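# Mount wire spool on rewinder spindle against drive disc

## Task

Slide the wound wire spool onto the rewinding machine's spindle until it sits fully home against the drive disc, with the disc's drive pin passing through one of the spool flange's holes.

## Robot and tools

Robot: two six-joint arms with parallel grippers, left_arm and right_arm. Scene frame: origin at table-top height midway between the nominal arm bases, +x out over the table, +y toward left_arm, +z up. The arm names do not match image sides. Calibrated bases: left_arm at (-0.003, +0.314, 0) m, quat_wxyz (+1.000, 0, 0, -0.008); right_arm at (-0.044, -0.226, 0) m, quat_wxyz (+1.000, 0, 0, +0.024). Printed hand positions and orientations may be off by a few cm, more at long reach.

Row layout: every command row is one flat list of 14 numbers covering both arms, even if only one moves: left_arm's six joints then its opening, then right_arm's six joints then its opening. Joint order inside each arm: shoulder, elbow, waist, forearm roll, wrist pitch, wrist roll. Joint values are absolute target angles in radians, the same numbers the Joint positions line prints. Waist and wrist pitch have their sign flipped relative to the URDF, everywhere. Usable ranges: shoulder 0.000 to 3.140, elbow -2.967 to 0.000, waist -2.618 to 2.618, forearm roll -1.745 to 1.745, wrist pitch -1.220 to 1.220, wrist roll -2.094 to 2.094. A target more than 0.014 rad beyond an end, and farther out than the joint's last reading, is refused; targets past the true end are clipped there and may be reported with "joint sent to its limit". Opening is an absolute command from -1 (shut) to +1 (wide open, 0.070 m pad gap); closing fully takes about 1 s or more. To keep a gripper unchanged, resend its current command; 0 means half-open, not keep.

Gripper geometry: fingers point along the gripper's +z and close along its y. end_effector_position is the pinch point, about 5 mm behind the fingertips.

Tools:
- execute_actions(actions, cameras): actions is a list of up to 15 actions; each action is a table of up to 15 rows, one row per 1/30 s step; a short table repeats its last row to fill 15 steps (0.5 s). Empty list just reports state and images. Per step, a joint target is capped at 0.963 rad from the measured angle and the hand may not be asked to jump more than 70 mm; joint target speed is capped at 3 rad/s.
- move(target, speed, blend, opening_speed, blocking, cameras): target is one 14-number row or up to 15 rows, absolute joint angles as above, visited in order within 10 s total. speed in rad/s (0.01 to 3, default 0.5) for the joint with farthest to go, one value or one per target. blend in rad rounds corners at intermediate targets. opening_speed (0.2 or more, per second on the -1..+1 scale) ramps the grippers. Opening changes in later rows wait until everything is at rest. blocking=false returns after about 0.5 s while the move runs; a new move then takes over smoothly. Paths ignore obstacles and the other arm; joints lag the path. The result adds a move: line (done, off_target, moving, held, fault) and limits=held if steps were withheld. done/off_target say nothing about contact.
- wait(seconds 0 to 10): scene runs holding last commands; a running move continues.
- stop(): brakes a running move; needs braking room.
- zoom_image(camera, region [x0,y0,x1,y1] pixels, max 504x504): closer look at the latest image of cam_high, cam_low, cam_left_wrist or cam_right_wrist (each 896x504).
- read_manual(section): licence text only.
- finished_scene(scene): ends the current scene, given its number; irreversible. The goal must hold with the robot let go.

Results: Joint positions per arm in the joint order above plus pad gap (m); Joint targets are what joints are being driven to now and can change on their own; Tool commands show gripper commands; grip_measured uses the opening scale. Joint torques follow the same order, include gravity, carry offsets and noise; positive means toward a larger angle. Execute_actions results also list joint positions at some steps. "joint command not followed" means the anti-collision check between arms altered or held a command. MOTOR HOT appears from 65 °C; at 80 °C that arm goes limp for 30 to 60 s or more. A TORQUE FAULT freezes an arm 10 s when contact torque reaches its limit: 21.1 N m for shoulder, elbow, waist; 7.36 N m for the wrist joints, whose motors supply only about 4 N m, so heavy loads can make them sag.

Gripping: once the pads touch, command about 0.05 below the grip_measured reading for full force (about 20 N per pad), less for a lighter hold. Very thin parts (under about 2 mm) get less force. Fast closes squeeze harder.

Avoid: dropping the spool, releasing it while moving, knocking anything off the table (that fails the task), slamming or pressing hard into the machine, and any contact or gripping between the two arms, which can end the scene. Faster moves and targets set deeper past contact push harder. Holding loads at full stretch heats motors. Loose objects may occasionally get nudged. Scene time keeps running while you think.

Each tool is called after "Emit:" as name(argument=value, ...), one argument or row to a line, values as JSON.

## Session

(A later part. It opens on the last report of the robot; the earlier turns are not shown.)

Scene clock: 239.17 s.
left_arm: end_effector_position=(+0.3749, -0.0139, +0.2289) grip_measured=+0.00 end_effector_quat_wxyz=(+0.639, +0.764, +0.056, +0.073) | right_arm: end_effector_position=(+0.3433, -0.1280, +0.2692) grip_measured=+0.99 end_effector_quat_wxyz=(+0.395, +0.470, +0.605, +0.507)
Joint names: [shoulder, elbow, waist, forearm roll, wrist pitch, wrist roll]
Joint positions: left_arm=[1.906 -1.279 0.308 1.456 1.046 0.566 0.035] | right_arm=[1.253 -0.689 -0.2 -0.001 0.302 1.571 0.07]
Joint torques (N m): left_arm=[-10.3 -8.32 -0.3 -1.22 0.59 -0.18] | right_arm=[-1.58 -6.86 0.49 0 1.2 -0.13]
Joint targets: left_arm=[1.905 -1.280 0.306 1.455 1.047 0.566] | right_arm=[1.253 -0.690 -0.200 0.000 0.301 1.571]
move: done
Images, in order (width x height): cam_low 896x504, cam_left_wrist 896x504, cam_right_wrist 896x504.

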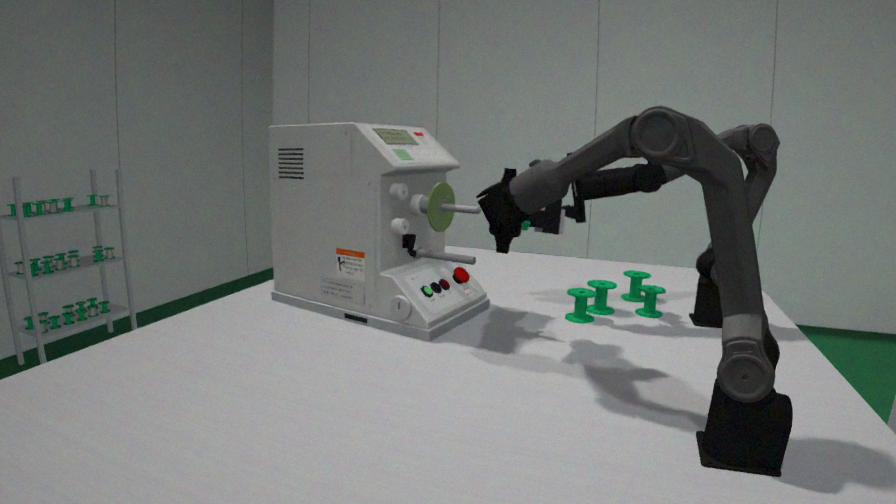

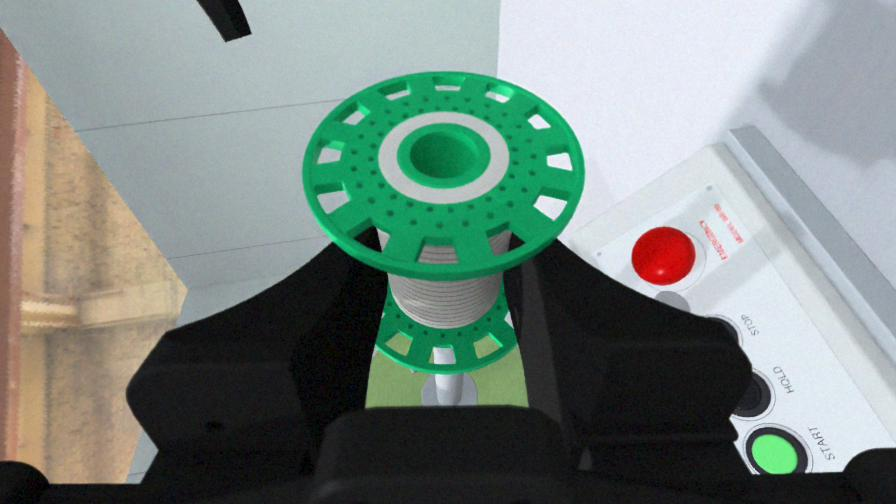

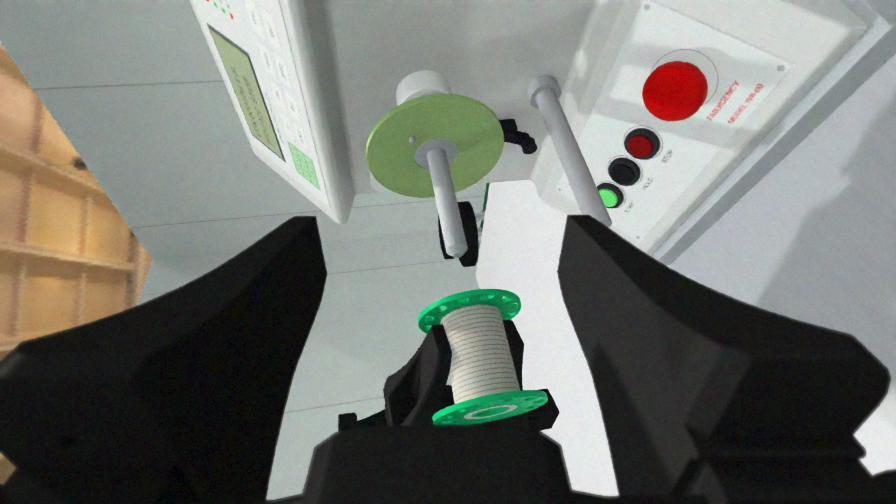

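Emit:
zoom_image(
  camera="cam_left_wrist",
  region=[390, 320, 510, 420],
)

Emit:
zoom_image(
  camera="cam_right_wrist",
  region=[400, 210, 560, 430],
)

Scaled by 4.200 from the camera's 896x504 image, which has a finer 1280x720 frame.

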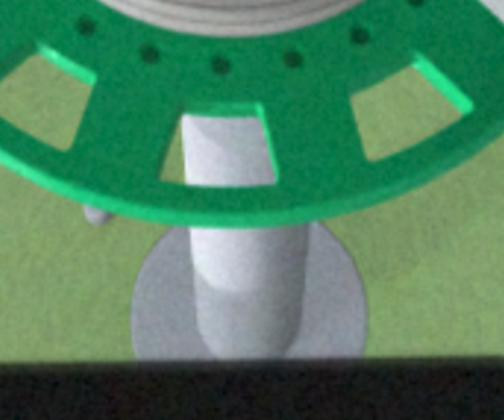

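Scaled by 2.291 from the camera's 896x504 image, which has a finer 1280x720 frame.

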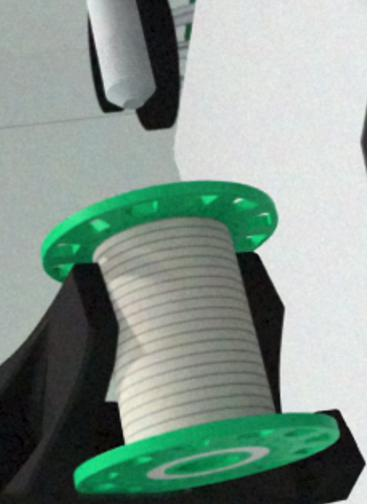

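Emit:
wait(
  seconds=0,
  cameras=["cam_high", "cam_left_wrist"],
)

Scene clock: 264.27 s.
left_arm: end_effector_position=(+0.3753, -0.0135, +0.2291) grip_measured=+0.00 end_effector_quat_wxyz=(+0.639, +0.763, +0.056, +0.073) | right_arm: end_effector_position=(+0.3433, -0.1280, +0.2692) grip_measured=+0.99 end_effector_quat_wxyz=(+0.395, +0.470, +0.605, +0.507)
Joint names: [shoulder, elbow, waist, forearm roll, wrist pitch, wrist roll]
Joint positions: left_arm=[1.906 -1.279 0.307 1.455 1.046 0.566 0.035] | right_arm=[1.253 -0.689 -0.2 -0.001 0.302 1.571 0.07]
Joint torques (N m): left_arm=[-10.28 -7.93 -0.31 -1.19 0.56 0.14] | right_arm=[-1.58 -6.84 0.46 0.01 1.19 -0.12]
Joint targets: left_arm=[1.905 -1.280 0.306 1.455 1.047 0.566] | right_arm=[1.253 -0.690 -0.200 0.000 0.301 1.571]
Tool commands: left_gripper/opening=-0.06 right_gripper/opening=+1.0
Images, in order (width x height): cam_high 896x504, cam_left_wrist 896x504.

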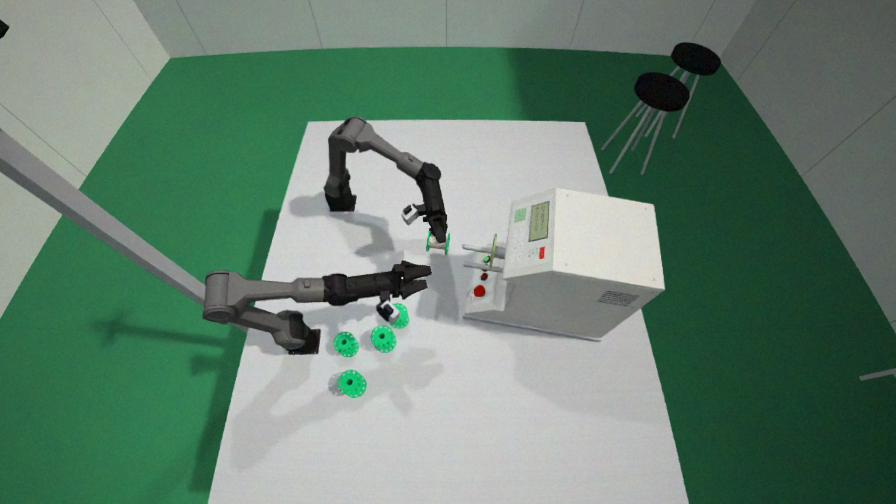

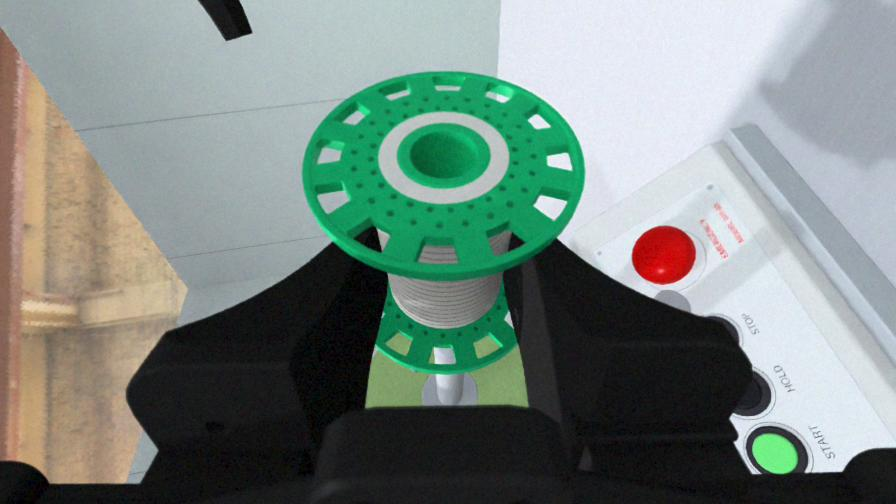

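Emit:
zoom_image(
  camera="cam_high",
  region=[410, 215, 530, 285],
)

Scaled by 4.200 from the camera's 896x504 image, which has a finer 1280x720 frame.

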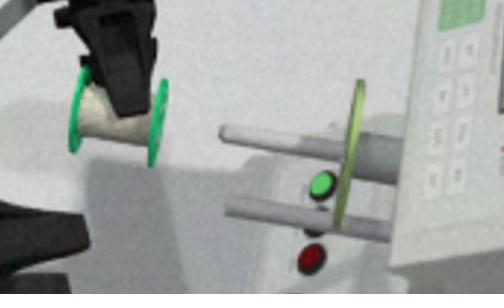

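Emit:
zoom_image(
  camera="cam_high",
  region=[420, 225, 470, 260],
)

Emit:
zoom_image(
  camera="cam_high",
  region=[455, 230, 505, 275],
)

Scaled by 10.080 from the camera's 896x504 image, which has a finer 1280x720 frame.

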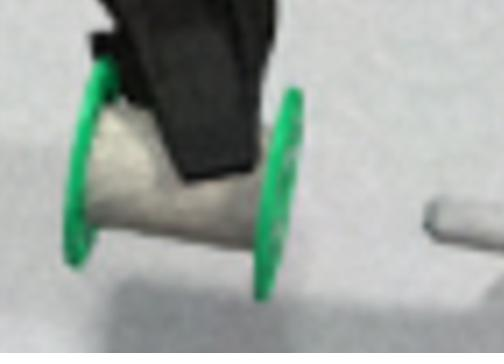

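Scaled by 10.080 from the camera's 896x504 image, which has a finer 1280x720 frame.

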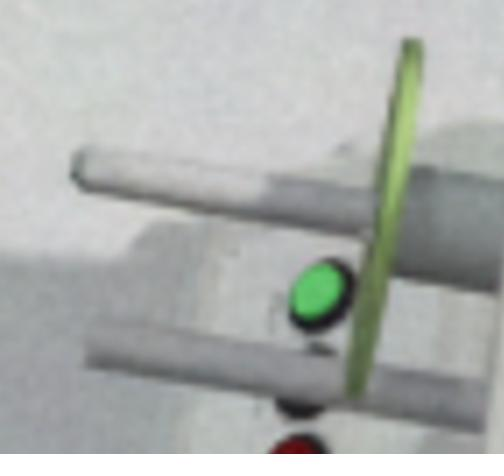

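Emit:
wait(
  seconds=0,
  cameras=["cam_right_wrist"],
)

Emit:
zoom_image(
  camera="cam_right_wrist",
  region=[410, 230, 530, 335],
)

Emit:
zoom_image(
  camera="cam_right_wrist",
  region=[420, 335, 560, 435],
)

Emit:
zoom_image(
  camera="cam_right_wrist",
  region=[360, 85, 510, 265],
)

Scene clock: 276.20 s.
left_arm: end_effector_position=(+0.3753, -0.0135, +0.2291) grip_measured=+0.00 end_effector_quat_wxyz=(+0.639, +0.763, +0.056, +0.073) | right_arm: end_effector_position=(+0.3433, -0.1280, +0.2692) grip_measured=+0.99 end_effector_quat_wxyz=(+0.395, +0.470, +0.605, +0.507)
Joint names: [shoulder, elbow, waist, forearm roll, wrist pitch, wrist roll]
Joint positions: left_arm=[1.906 -1.279 0.307 1.455 1.046 0.566 0.035] | right_arm=[1.253 -0.689 -0.2 -0.001 0.302 1.571 0.07]
Joint torques (N m): left_arm=[-10.26 -7.57 -0.25 -1.16 0.54 0.1] | right_arm=[-1.61 -6.79 0.41 0.02 1.18 -0.11]
Joint targets: left_arm=[1.905 -1.280 0.306 1.455 1.047 0.566] | right_arm=[1.253 -0.690 -0.200 0.000 0.301 1.571]
Tool commands: left_gripper/opening=-0.06 right_gripper/opening=+1.0
Images, in order (width x height): cam_right_wrist 896x504.

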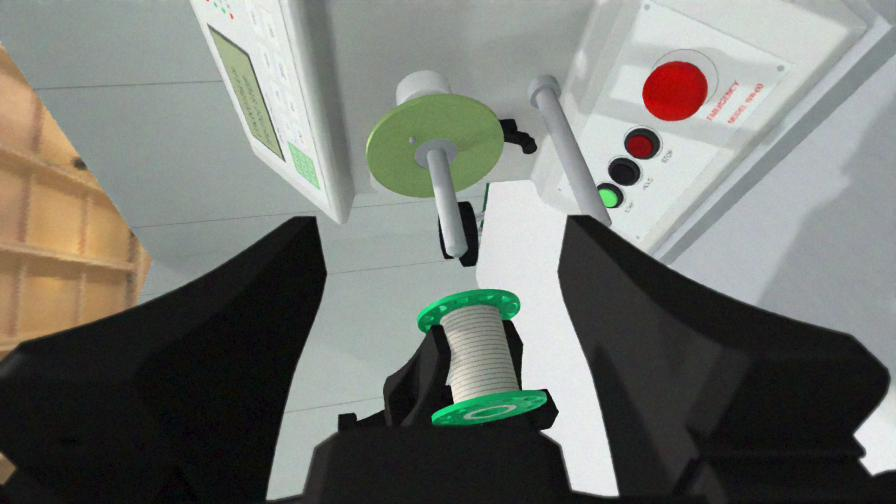

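Scaled by 4.200 from the camera's 896x504 image, which has a finer 1280x720 frame.

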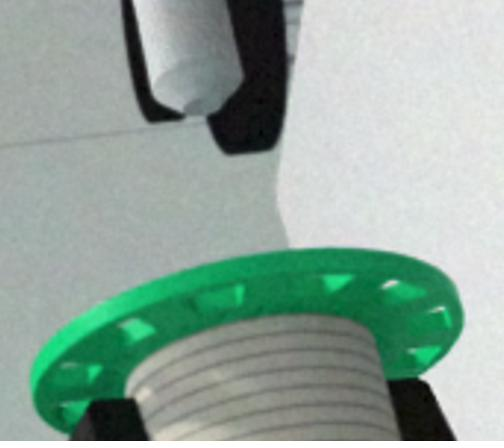

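Scaled by 3.600 from the camera's 896x504 image, which has a finer 1280x720 frame.

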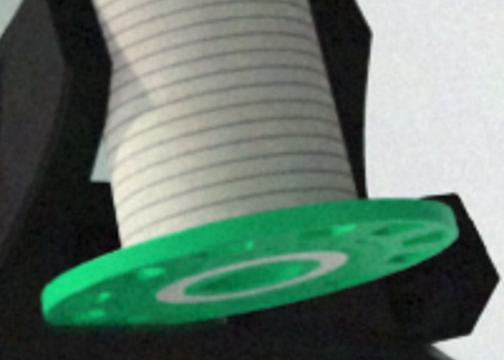

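Scaled by 2.800 from the camera's 896x504 image, which has a finer 1280x720 frame.

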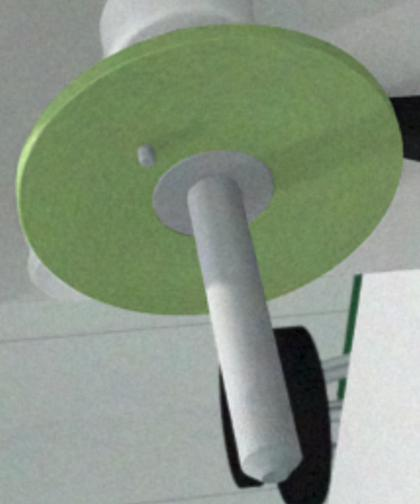

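Emit:
zoom_image(
  camera="cam_right_wrist",
  region=[415, 140, 475, 200],
)

Emit:
zoom_image(
  camera="cam_right_wrist",
  region=[425, 200, 485, 260],
)

Emit:
zoom_image(
  camera="cam_right_wrist",
  region=[410, 280, 530, 410],
)

Scaled by 8.400 from the camera's 896x504 image, which has a finer 1280x720 frame.

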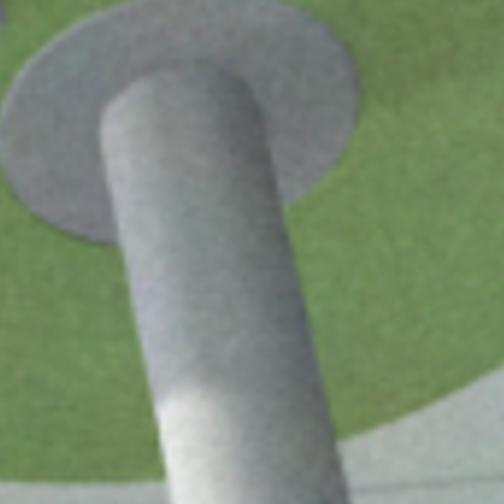

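Scaled by 8.400 from the camera's 896x504 image, which has a finer 1280x720 frame.

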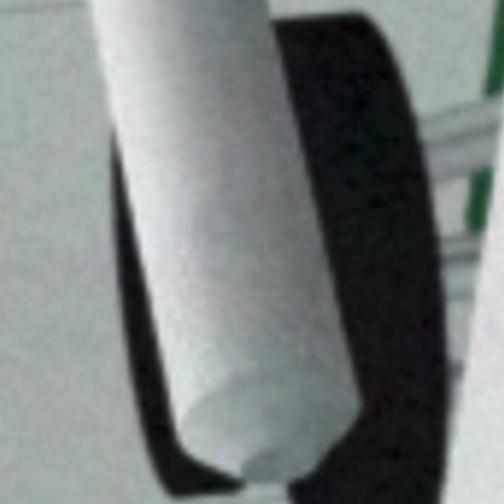

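Scaled by 3.877 from the camera's 896x504 image, which has a finer 1280x720 frame.

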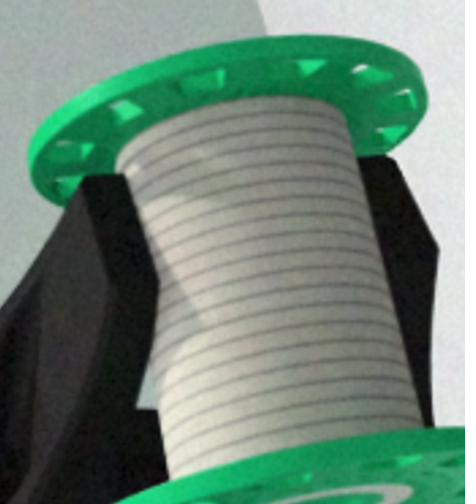

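Emit:
move(
  target=[2.0067,-1.4203,0.2915,1.4654,1.0637,0.5304,-0.06,1.2526,-0.6896,-0.2,0,0.3013,1.571,1.0],
  speed=0.2,
  cameras=["cam_high", "cam_left_wrist", "cam_right_wrist"],
)

Emit:
zoom_image(
  camera="cam_high",
  region=[425, 225, 505, 280],
)

Emit:
zoom_image(
  camera="cam_right_wrist",
  region=[425, 200, 485, 260],
)

Emit:
zoom_image(
  camera="cam_right_wrist",
  region=[400, 240, 520, 400],
)

Scene clock: 313.47 s.
left_arm: end_effector_position=(+0.4055, -0.0179, +0.2282) grip_measured=+0.00 end_effector_quat_wxyz=(+0.647, +0.757, +0.056, +0.076) | right_arm: end_effector_position=(+0.3433, -0.1280, +0.2692) grip_measured=+0.99 end_effector_quat_wxyz=(+0.395, +0.470, +0.605, +0.507)
Joint names: [shoulder, elbow, waist, forearm roll, wrist pitch, wrist roll]
Joint positions: left_arm=[2.008 -1.422 0.291 1.465 1.063 0.53 0.035] | right_arm=[1.253 -0.689 -0.2 -0.001 0.302 1.571 0.07]
Joint torques (N m): left_arm=[-10.59 -6.67 0.03 -1.13 0.55 -0.08] | right_arm=[-1.6 -6.77 0.33 0.04 1.17 -0.1]
Joint targets: left_arm=[2.007 -1.420 0.292 1.465 1.064 0.530] | right_arm=[1.253 -0.690 -0.200 0.000 0.301 1.571]
move: done
Images, in order (width x height): cam_high 896x504, cam_left_wrist 896x504, cam_right_wrist 896x504.

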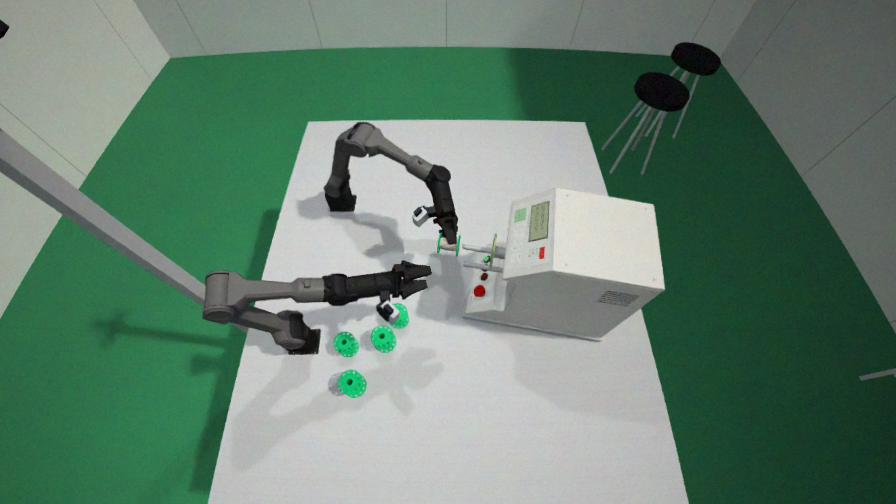

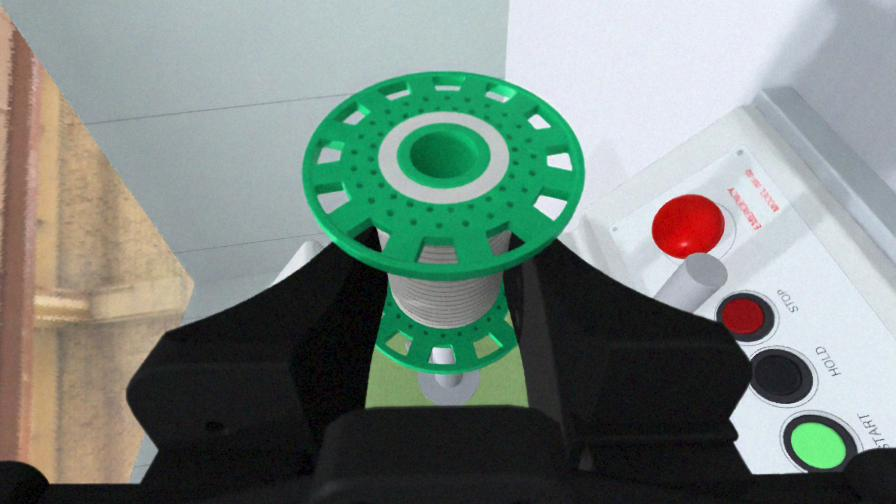

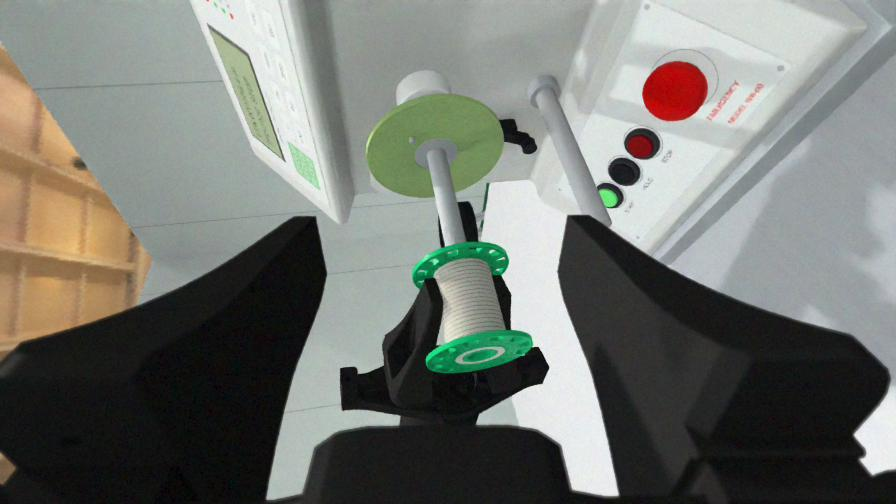

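Scaled by 6.300 from the camera's 896x504 image, which has a finer 1280x720 frame.

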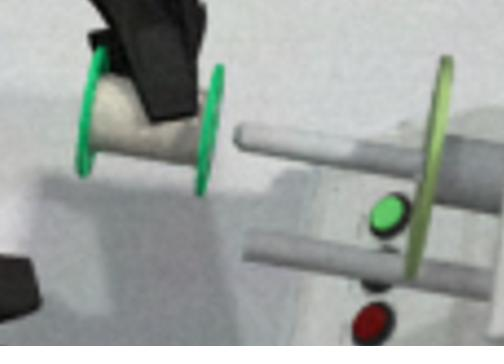

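Scaled by 8.400 from the camera's 896x504 image, which has a finer 1280x720 frame.

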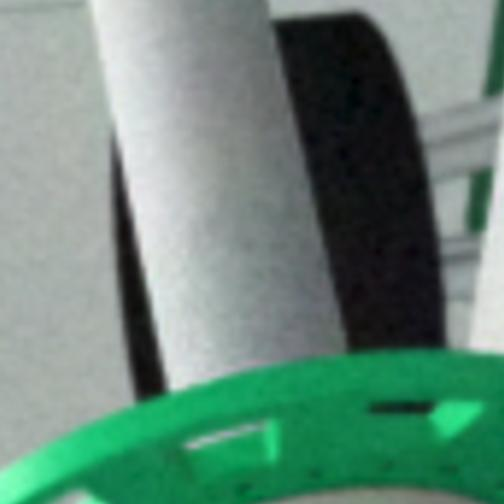

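Scaled by 3.150 from the camera's 896x504 image, which has a finer 1280x720 frame.

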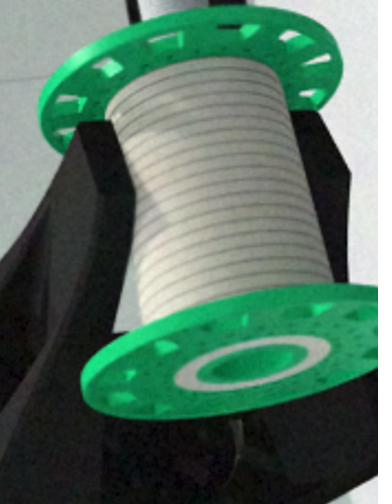

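Emit:
zoom_image(
  camera="cam_high",
  region=[434, 228, 476, 262],
)

Emit:
zoom_image(
  camera="cam_high",
  region=[456, 230, 500, 274],
)

Emit:
zoom_image(
  camera="cam_left_wrist",
  region=[380, 310, 520, 420],
)

Scaled by 12.000 from the camera's 896x504 image, which has a finer 1280x720 frame.

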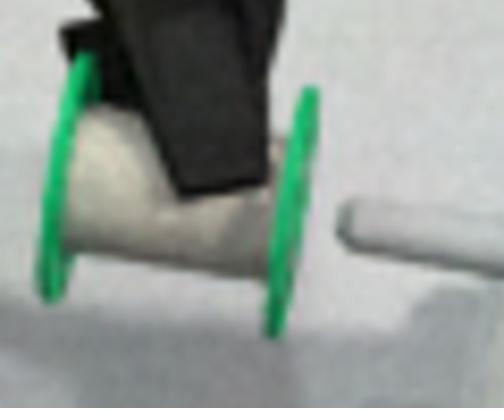

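Scaled by 11.455 from the camera's 896x504 image, which has a finer 1280x720 frame.

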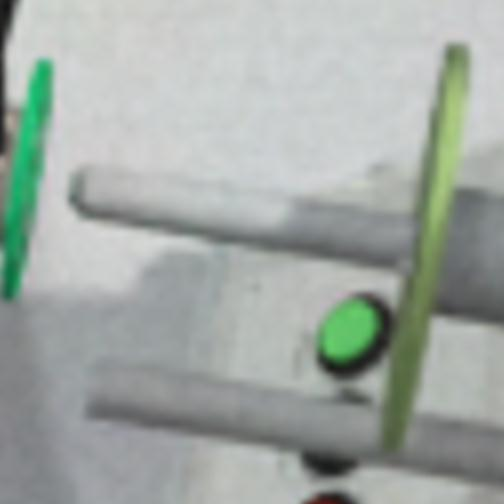

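Scaled by 3.600 from the camera's 896x504 image, which has a finer 1280x720 frame.

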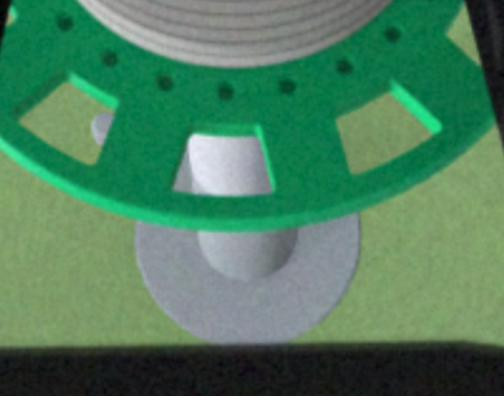

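Emit:
move(
  target=[2.0567,-1.5032,0.2893,1.4848,1.0624,0.4926,-0.06,1.2526,-0.6896,-0.2,0,0.3013,1.571,1.0],
  speed=0.08,
  cameras=["cam_high", "cam_left_wrist", "cam_right_wrist"],
)

Emit:
zoom_image(
  camera="cam_high",
  region=[440, 228, 500, 272],
)

Emit:
zoom_image(
  camera="cam_right_wrist",
  region=[400, 140, 520, 260],
)

Emit:
zoom_image(
  camera="cam_right_wrist",
  region=[400, 225, 520, 355],
)

Scene clock: 325.37 s.
left_arm: end_effector_position=(+0.4185, -0.0217, +0.2279) grip_measured=+0.00 end_effector_quat_wxyz=(+0.647, +0.757, +0.054, +0.074) | right_arm: end_effector_position=(+0.3433, -0.1280, +0.2692) grip_measured=+0.99 end_effector_quat_wxyz=(+0.395, +0.470, +0.605, +0.507)
Joint names: [shoulder, elbow, waist, forearm roll, wrist pitch, wrist roll]
Joint positions: left_arm=[2.056 -1.502 0.29 1.487 1.065 0.493 0.035] | right_arm=[1.253 -0.689 -0.2 -0.001 0.302 1.571 0.07]
Joint torques (N m): left_arm=[-8.59 -11.45 0.31 -2.44 -0.81 0.01] | right_arm=[-1.62 -6.74 0.25 0.06 1.15 -0.08]
Joint targets: left_arm=[2.057 -1.503 0.289 1.485 1.062 0.493] | right_arm=[1.253 -0.690 -0.200 0.000 0.301 1.571]
move: done
Images, in order (width x height): cam_high 896x504, cam_left_wrist 896x504, cam_right_wrist 896x504.

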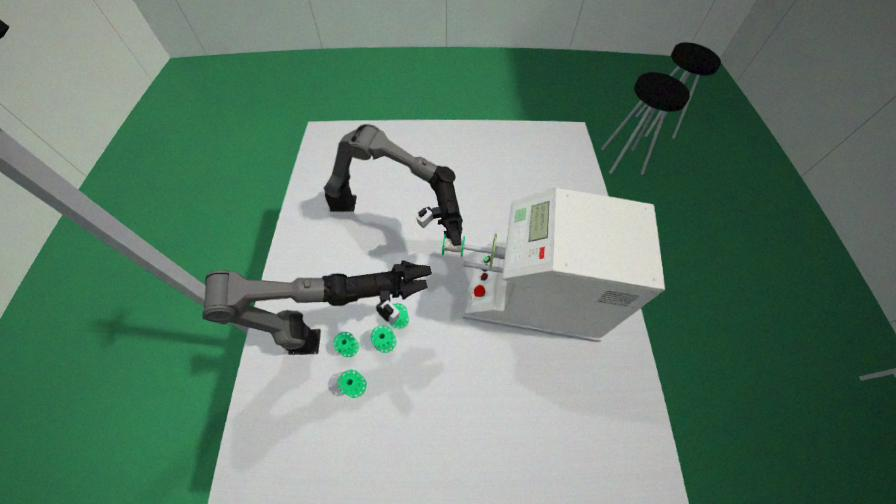

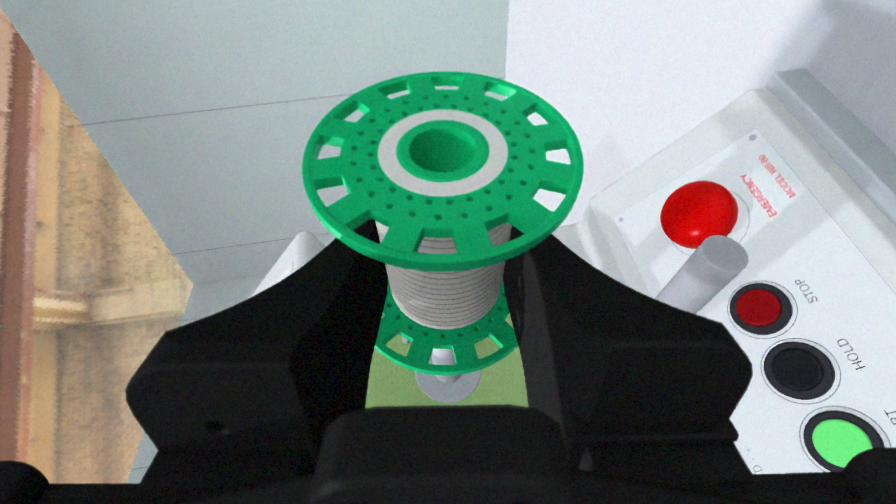

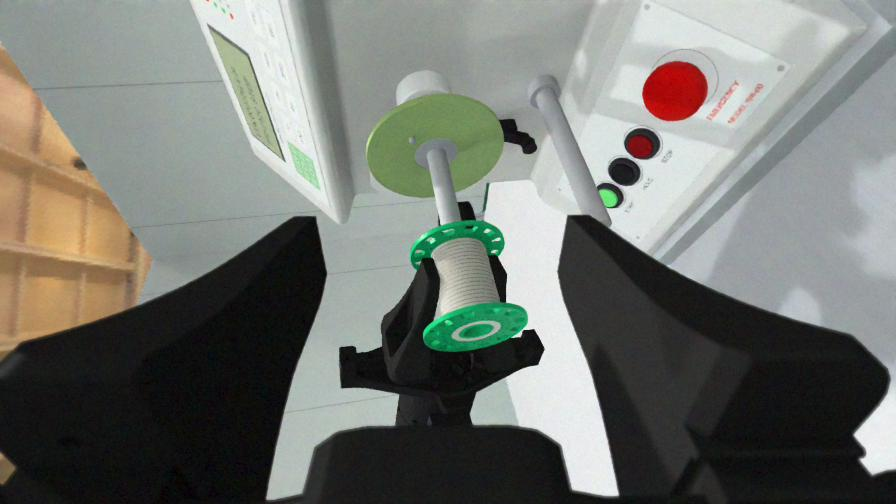

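Scaled by 8.400 from the camera's 896x504 image, which has a finer 1280x720 frame.

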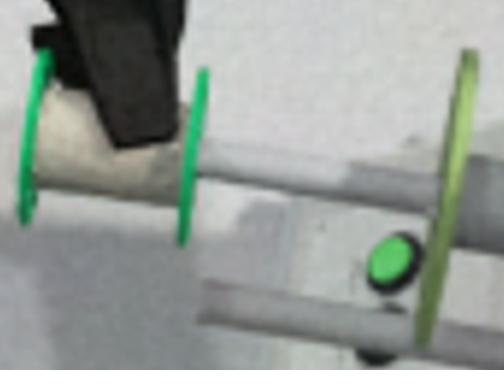

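Scaled by 4.200 from the camera's 896x504 image, which has a finer 1280x720 frame.

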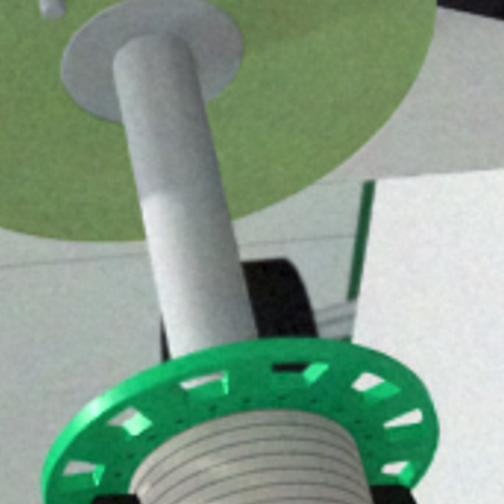

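Scaled by 3.877 from the camera's 896x504 image, which has a finer 1280x720 frame.

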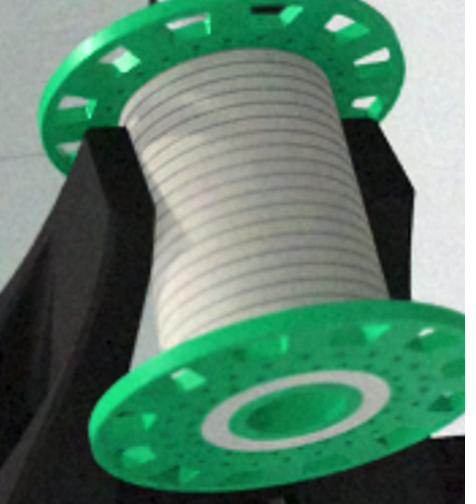

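Emit:
zoom_image(
  camera="cam_left_wrist",
  region=[280, 50, 610, 410],
)

Scaled by 1.400 from the camera's 896x504 image, which has a finer 1280x720 frame.

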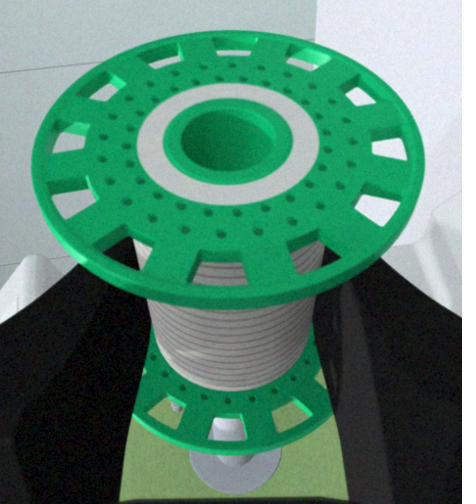

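Emit:
move(
  target=[2.0331,-1.4633,0.2914,1.4747,1.0634,0.5106,-0.06,1.2526,-0.6896,-0.2,0,0.3013,1.571,1.0],
  speed=0.06,
  cameras=["cam_high", "cam_left_wrist", "cam_right_wrist"],
)

Emit:
zoom_image(
  camera="cam_high",
  region=[438, 228, 480, 262],
)

Emit:
zoom_image(
  camera="cam_left_wrist",
  region=[280, 50, 610, 400],
)

Scene clock: 349.83 s.
left_arm: end_effector_position=(+0.4124, -0.0203, +0.2279) grip_measured=+0.00 end_effector_quat_wxyz=(+0.647, +0.757, +0.056, +0.074) | right_arm: end_effector_position=(+0.3433, -0.1280, +0.2692) grip_measured=+0.99 end_effector_quat_wxyz=(+0.395, +0.470, +0.605, +0.507)
Joint names: [shoulder, elbow, waist, forearm roll, wrist pitch, wrist roll]
Joint positions: left_arm=[2.033 -1.463 0.291 1.475 1.063 0.51 0.035] | right_arm=[1.253 -0.689 -0.2 -0.001 0.302 1.571 0.07]
Joint torques (N m): left_arm=[-11.25 -6.46 1.14 -1.25 0.51 0.04] | right_arm=[-1.63 -6.73 0.1 0.08 1.11 -0.08]
Joint targets: left_arm=[2.033 -1.463 0.291 1.475 1.063 0.511] | right_arm=[1.253 -0.690 -0.200 0.000 0.301 1.571]
move: done
Images, in order (width x height): cam_high 896x504, cam_left_wrist 896x504, cam_right_wrist 896x504.

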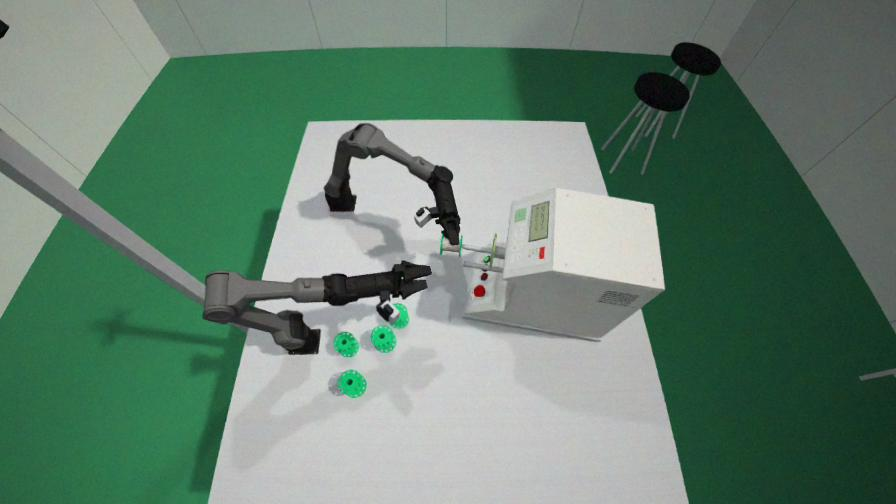

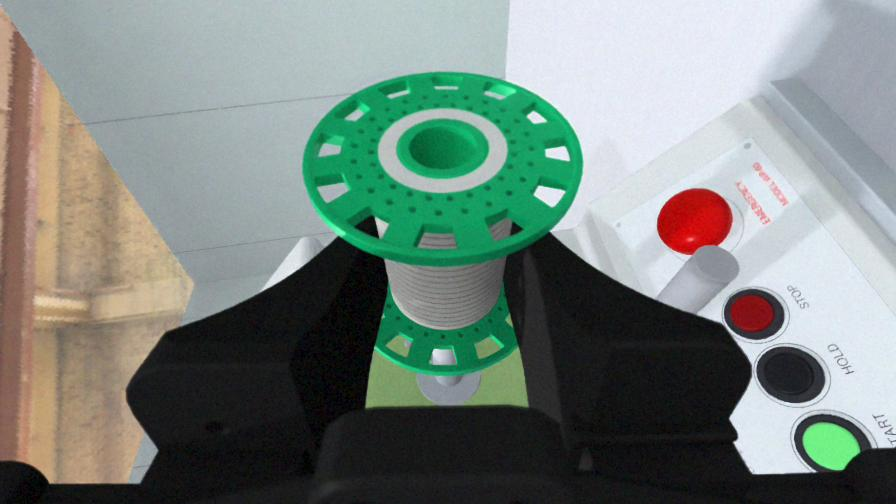

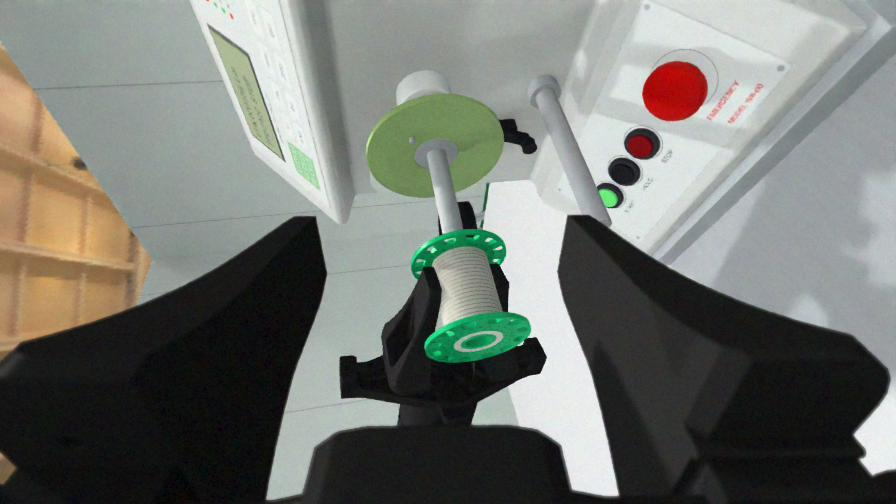

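Scaled by 12.000 from the camera's 896x504 image, which has a finer 1280x720 frame.

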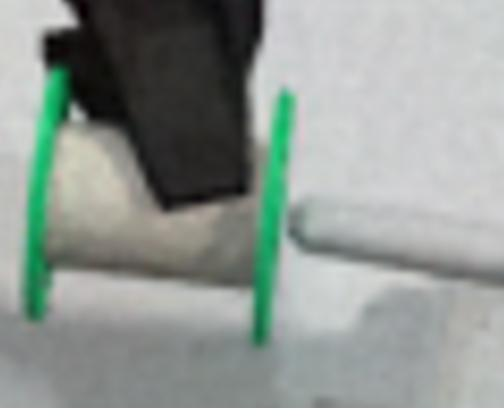

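Scaled by 1.440 from the camera's 896x504 image, which has a finer 1280x720 frame.

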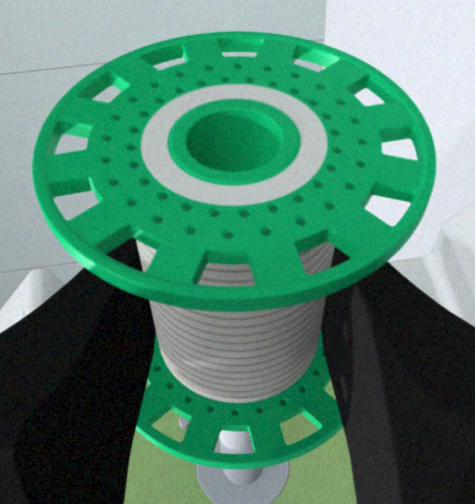

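Emit:
execute_actions(
  actions=[],
  cameras=["cam_high", "cam_left_wrist", "cam_right_wrist"],
)

Scene clock: 357.90 s.
left_arm: end_effector_position=(+0.4124, -0.0203, +0.2279) grip_measured=+0.00 end_effector_quat_wxyz=(+0.647, +0.757, +0.056, +0.074) | right_arm: end_effector_position=(+0.3433, -0.1280, +0.2692) grip_measured=+0.99 end_effector_quat_wxyz=(+0.395, +0.470, +0.605, +0.507)
Joint names: [shoulder, elbow, waist, forearm roll, wrist pitch, wrist roll]
Joint positions: left_arm=[2.033 -1.463 0.291 1.475 1.063 0.51 0.035] | right_arm=[1.253 -0.689 -0.2 -0.001 0.302 1.571 0.07]
Joint torques (N m): left_arm=[-9.62 -8.08 0.5 -1.16 0.41 -0.21] | right_arm=[-1.66 -6.68 0.08 0.07 1.1 -0.08]
Motor temperatures (°C): left_arm=[35 31 32 38 32 29] | right_arm=[35 34 28 33 38 28]
Joint targets: left_arm=[2.033 -1.463 0.291 1.475 1.063 0.511] | right_arm=[1.253 -0.690 -0.200 0.000 0.301 1.571]
Tool commands: left_gripper/opening=-0.06 right_gripper/opening=+1.0
Images, in order (width x height): cam_high 896x504, cam_left_wrist 896x504, cam_right_wrist 896x504.

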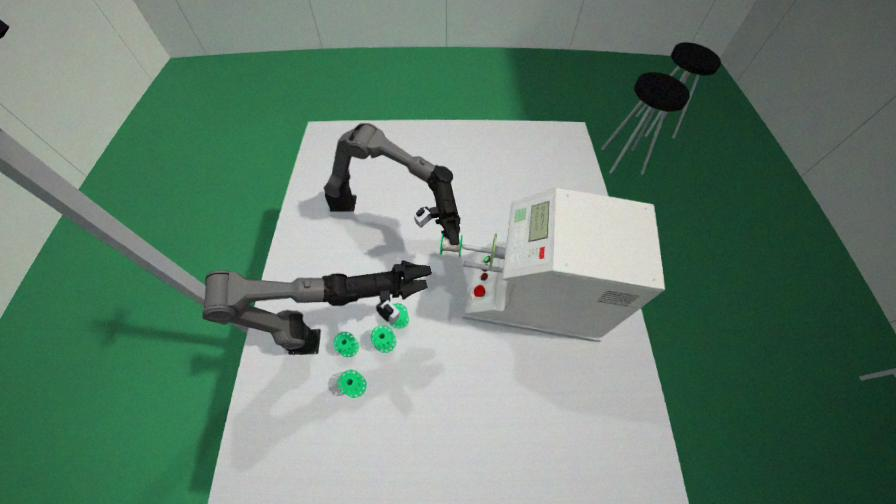

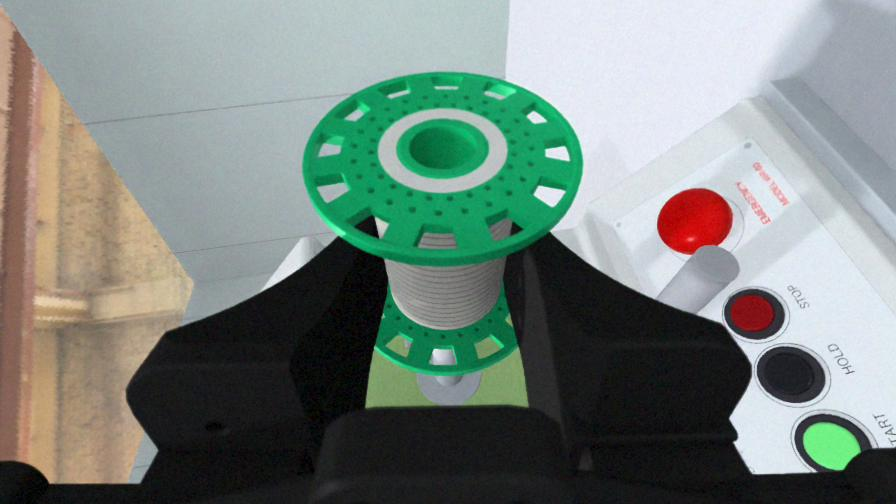

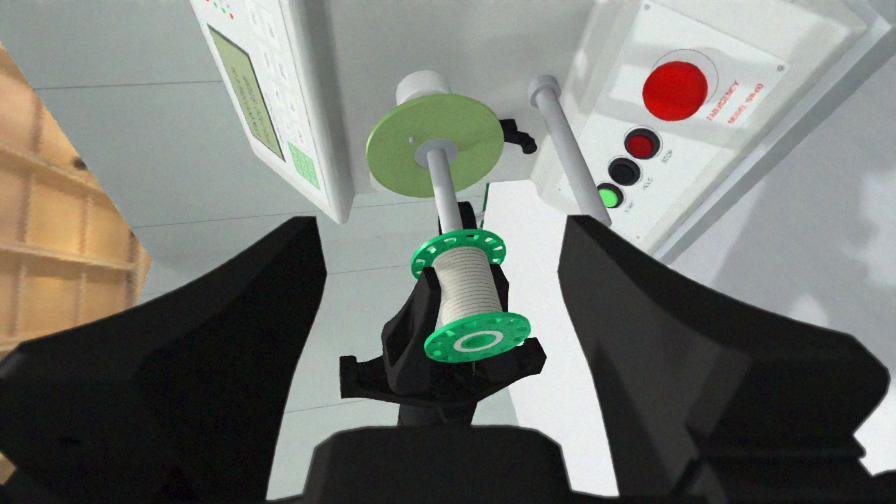

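Emit:
zoom_image(
  camera="cam_high",
  region=[436, 228, 506, 268],
)

Emit:
zoom_image(
  camera="cam_right_wrist",
  region=[380, 120, 560, 370],
)

Emit:
zoom_image(
  camera="cam_left_wrist",
  region=[280, 50, 610, 410],
)

Scaled by 7.200 from the camera's 896x504 image, which has a finer 1280x720 frame.

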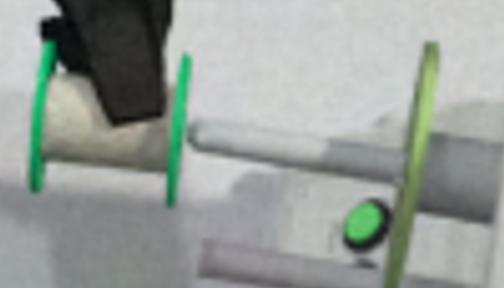

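Scaled by 2.016 from the camera's 896x504 image, which has a finer 1280x720 frame.

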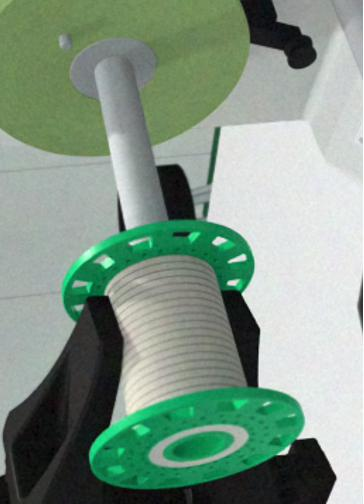

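Scaled by 1.400 from the camera's 896x504 image, which has a finer 1280x720 frame.

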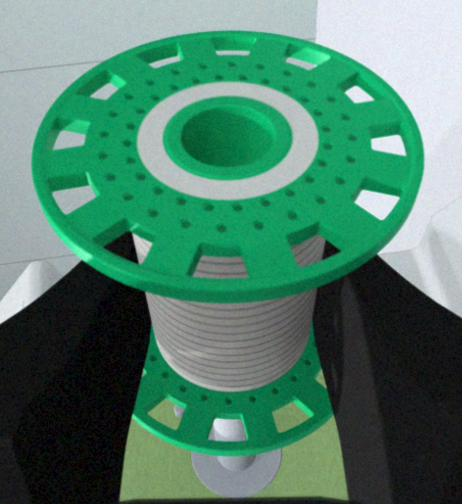

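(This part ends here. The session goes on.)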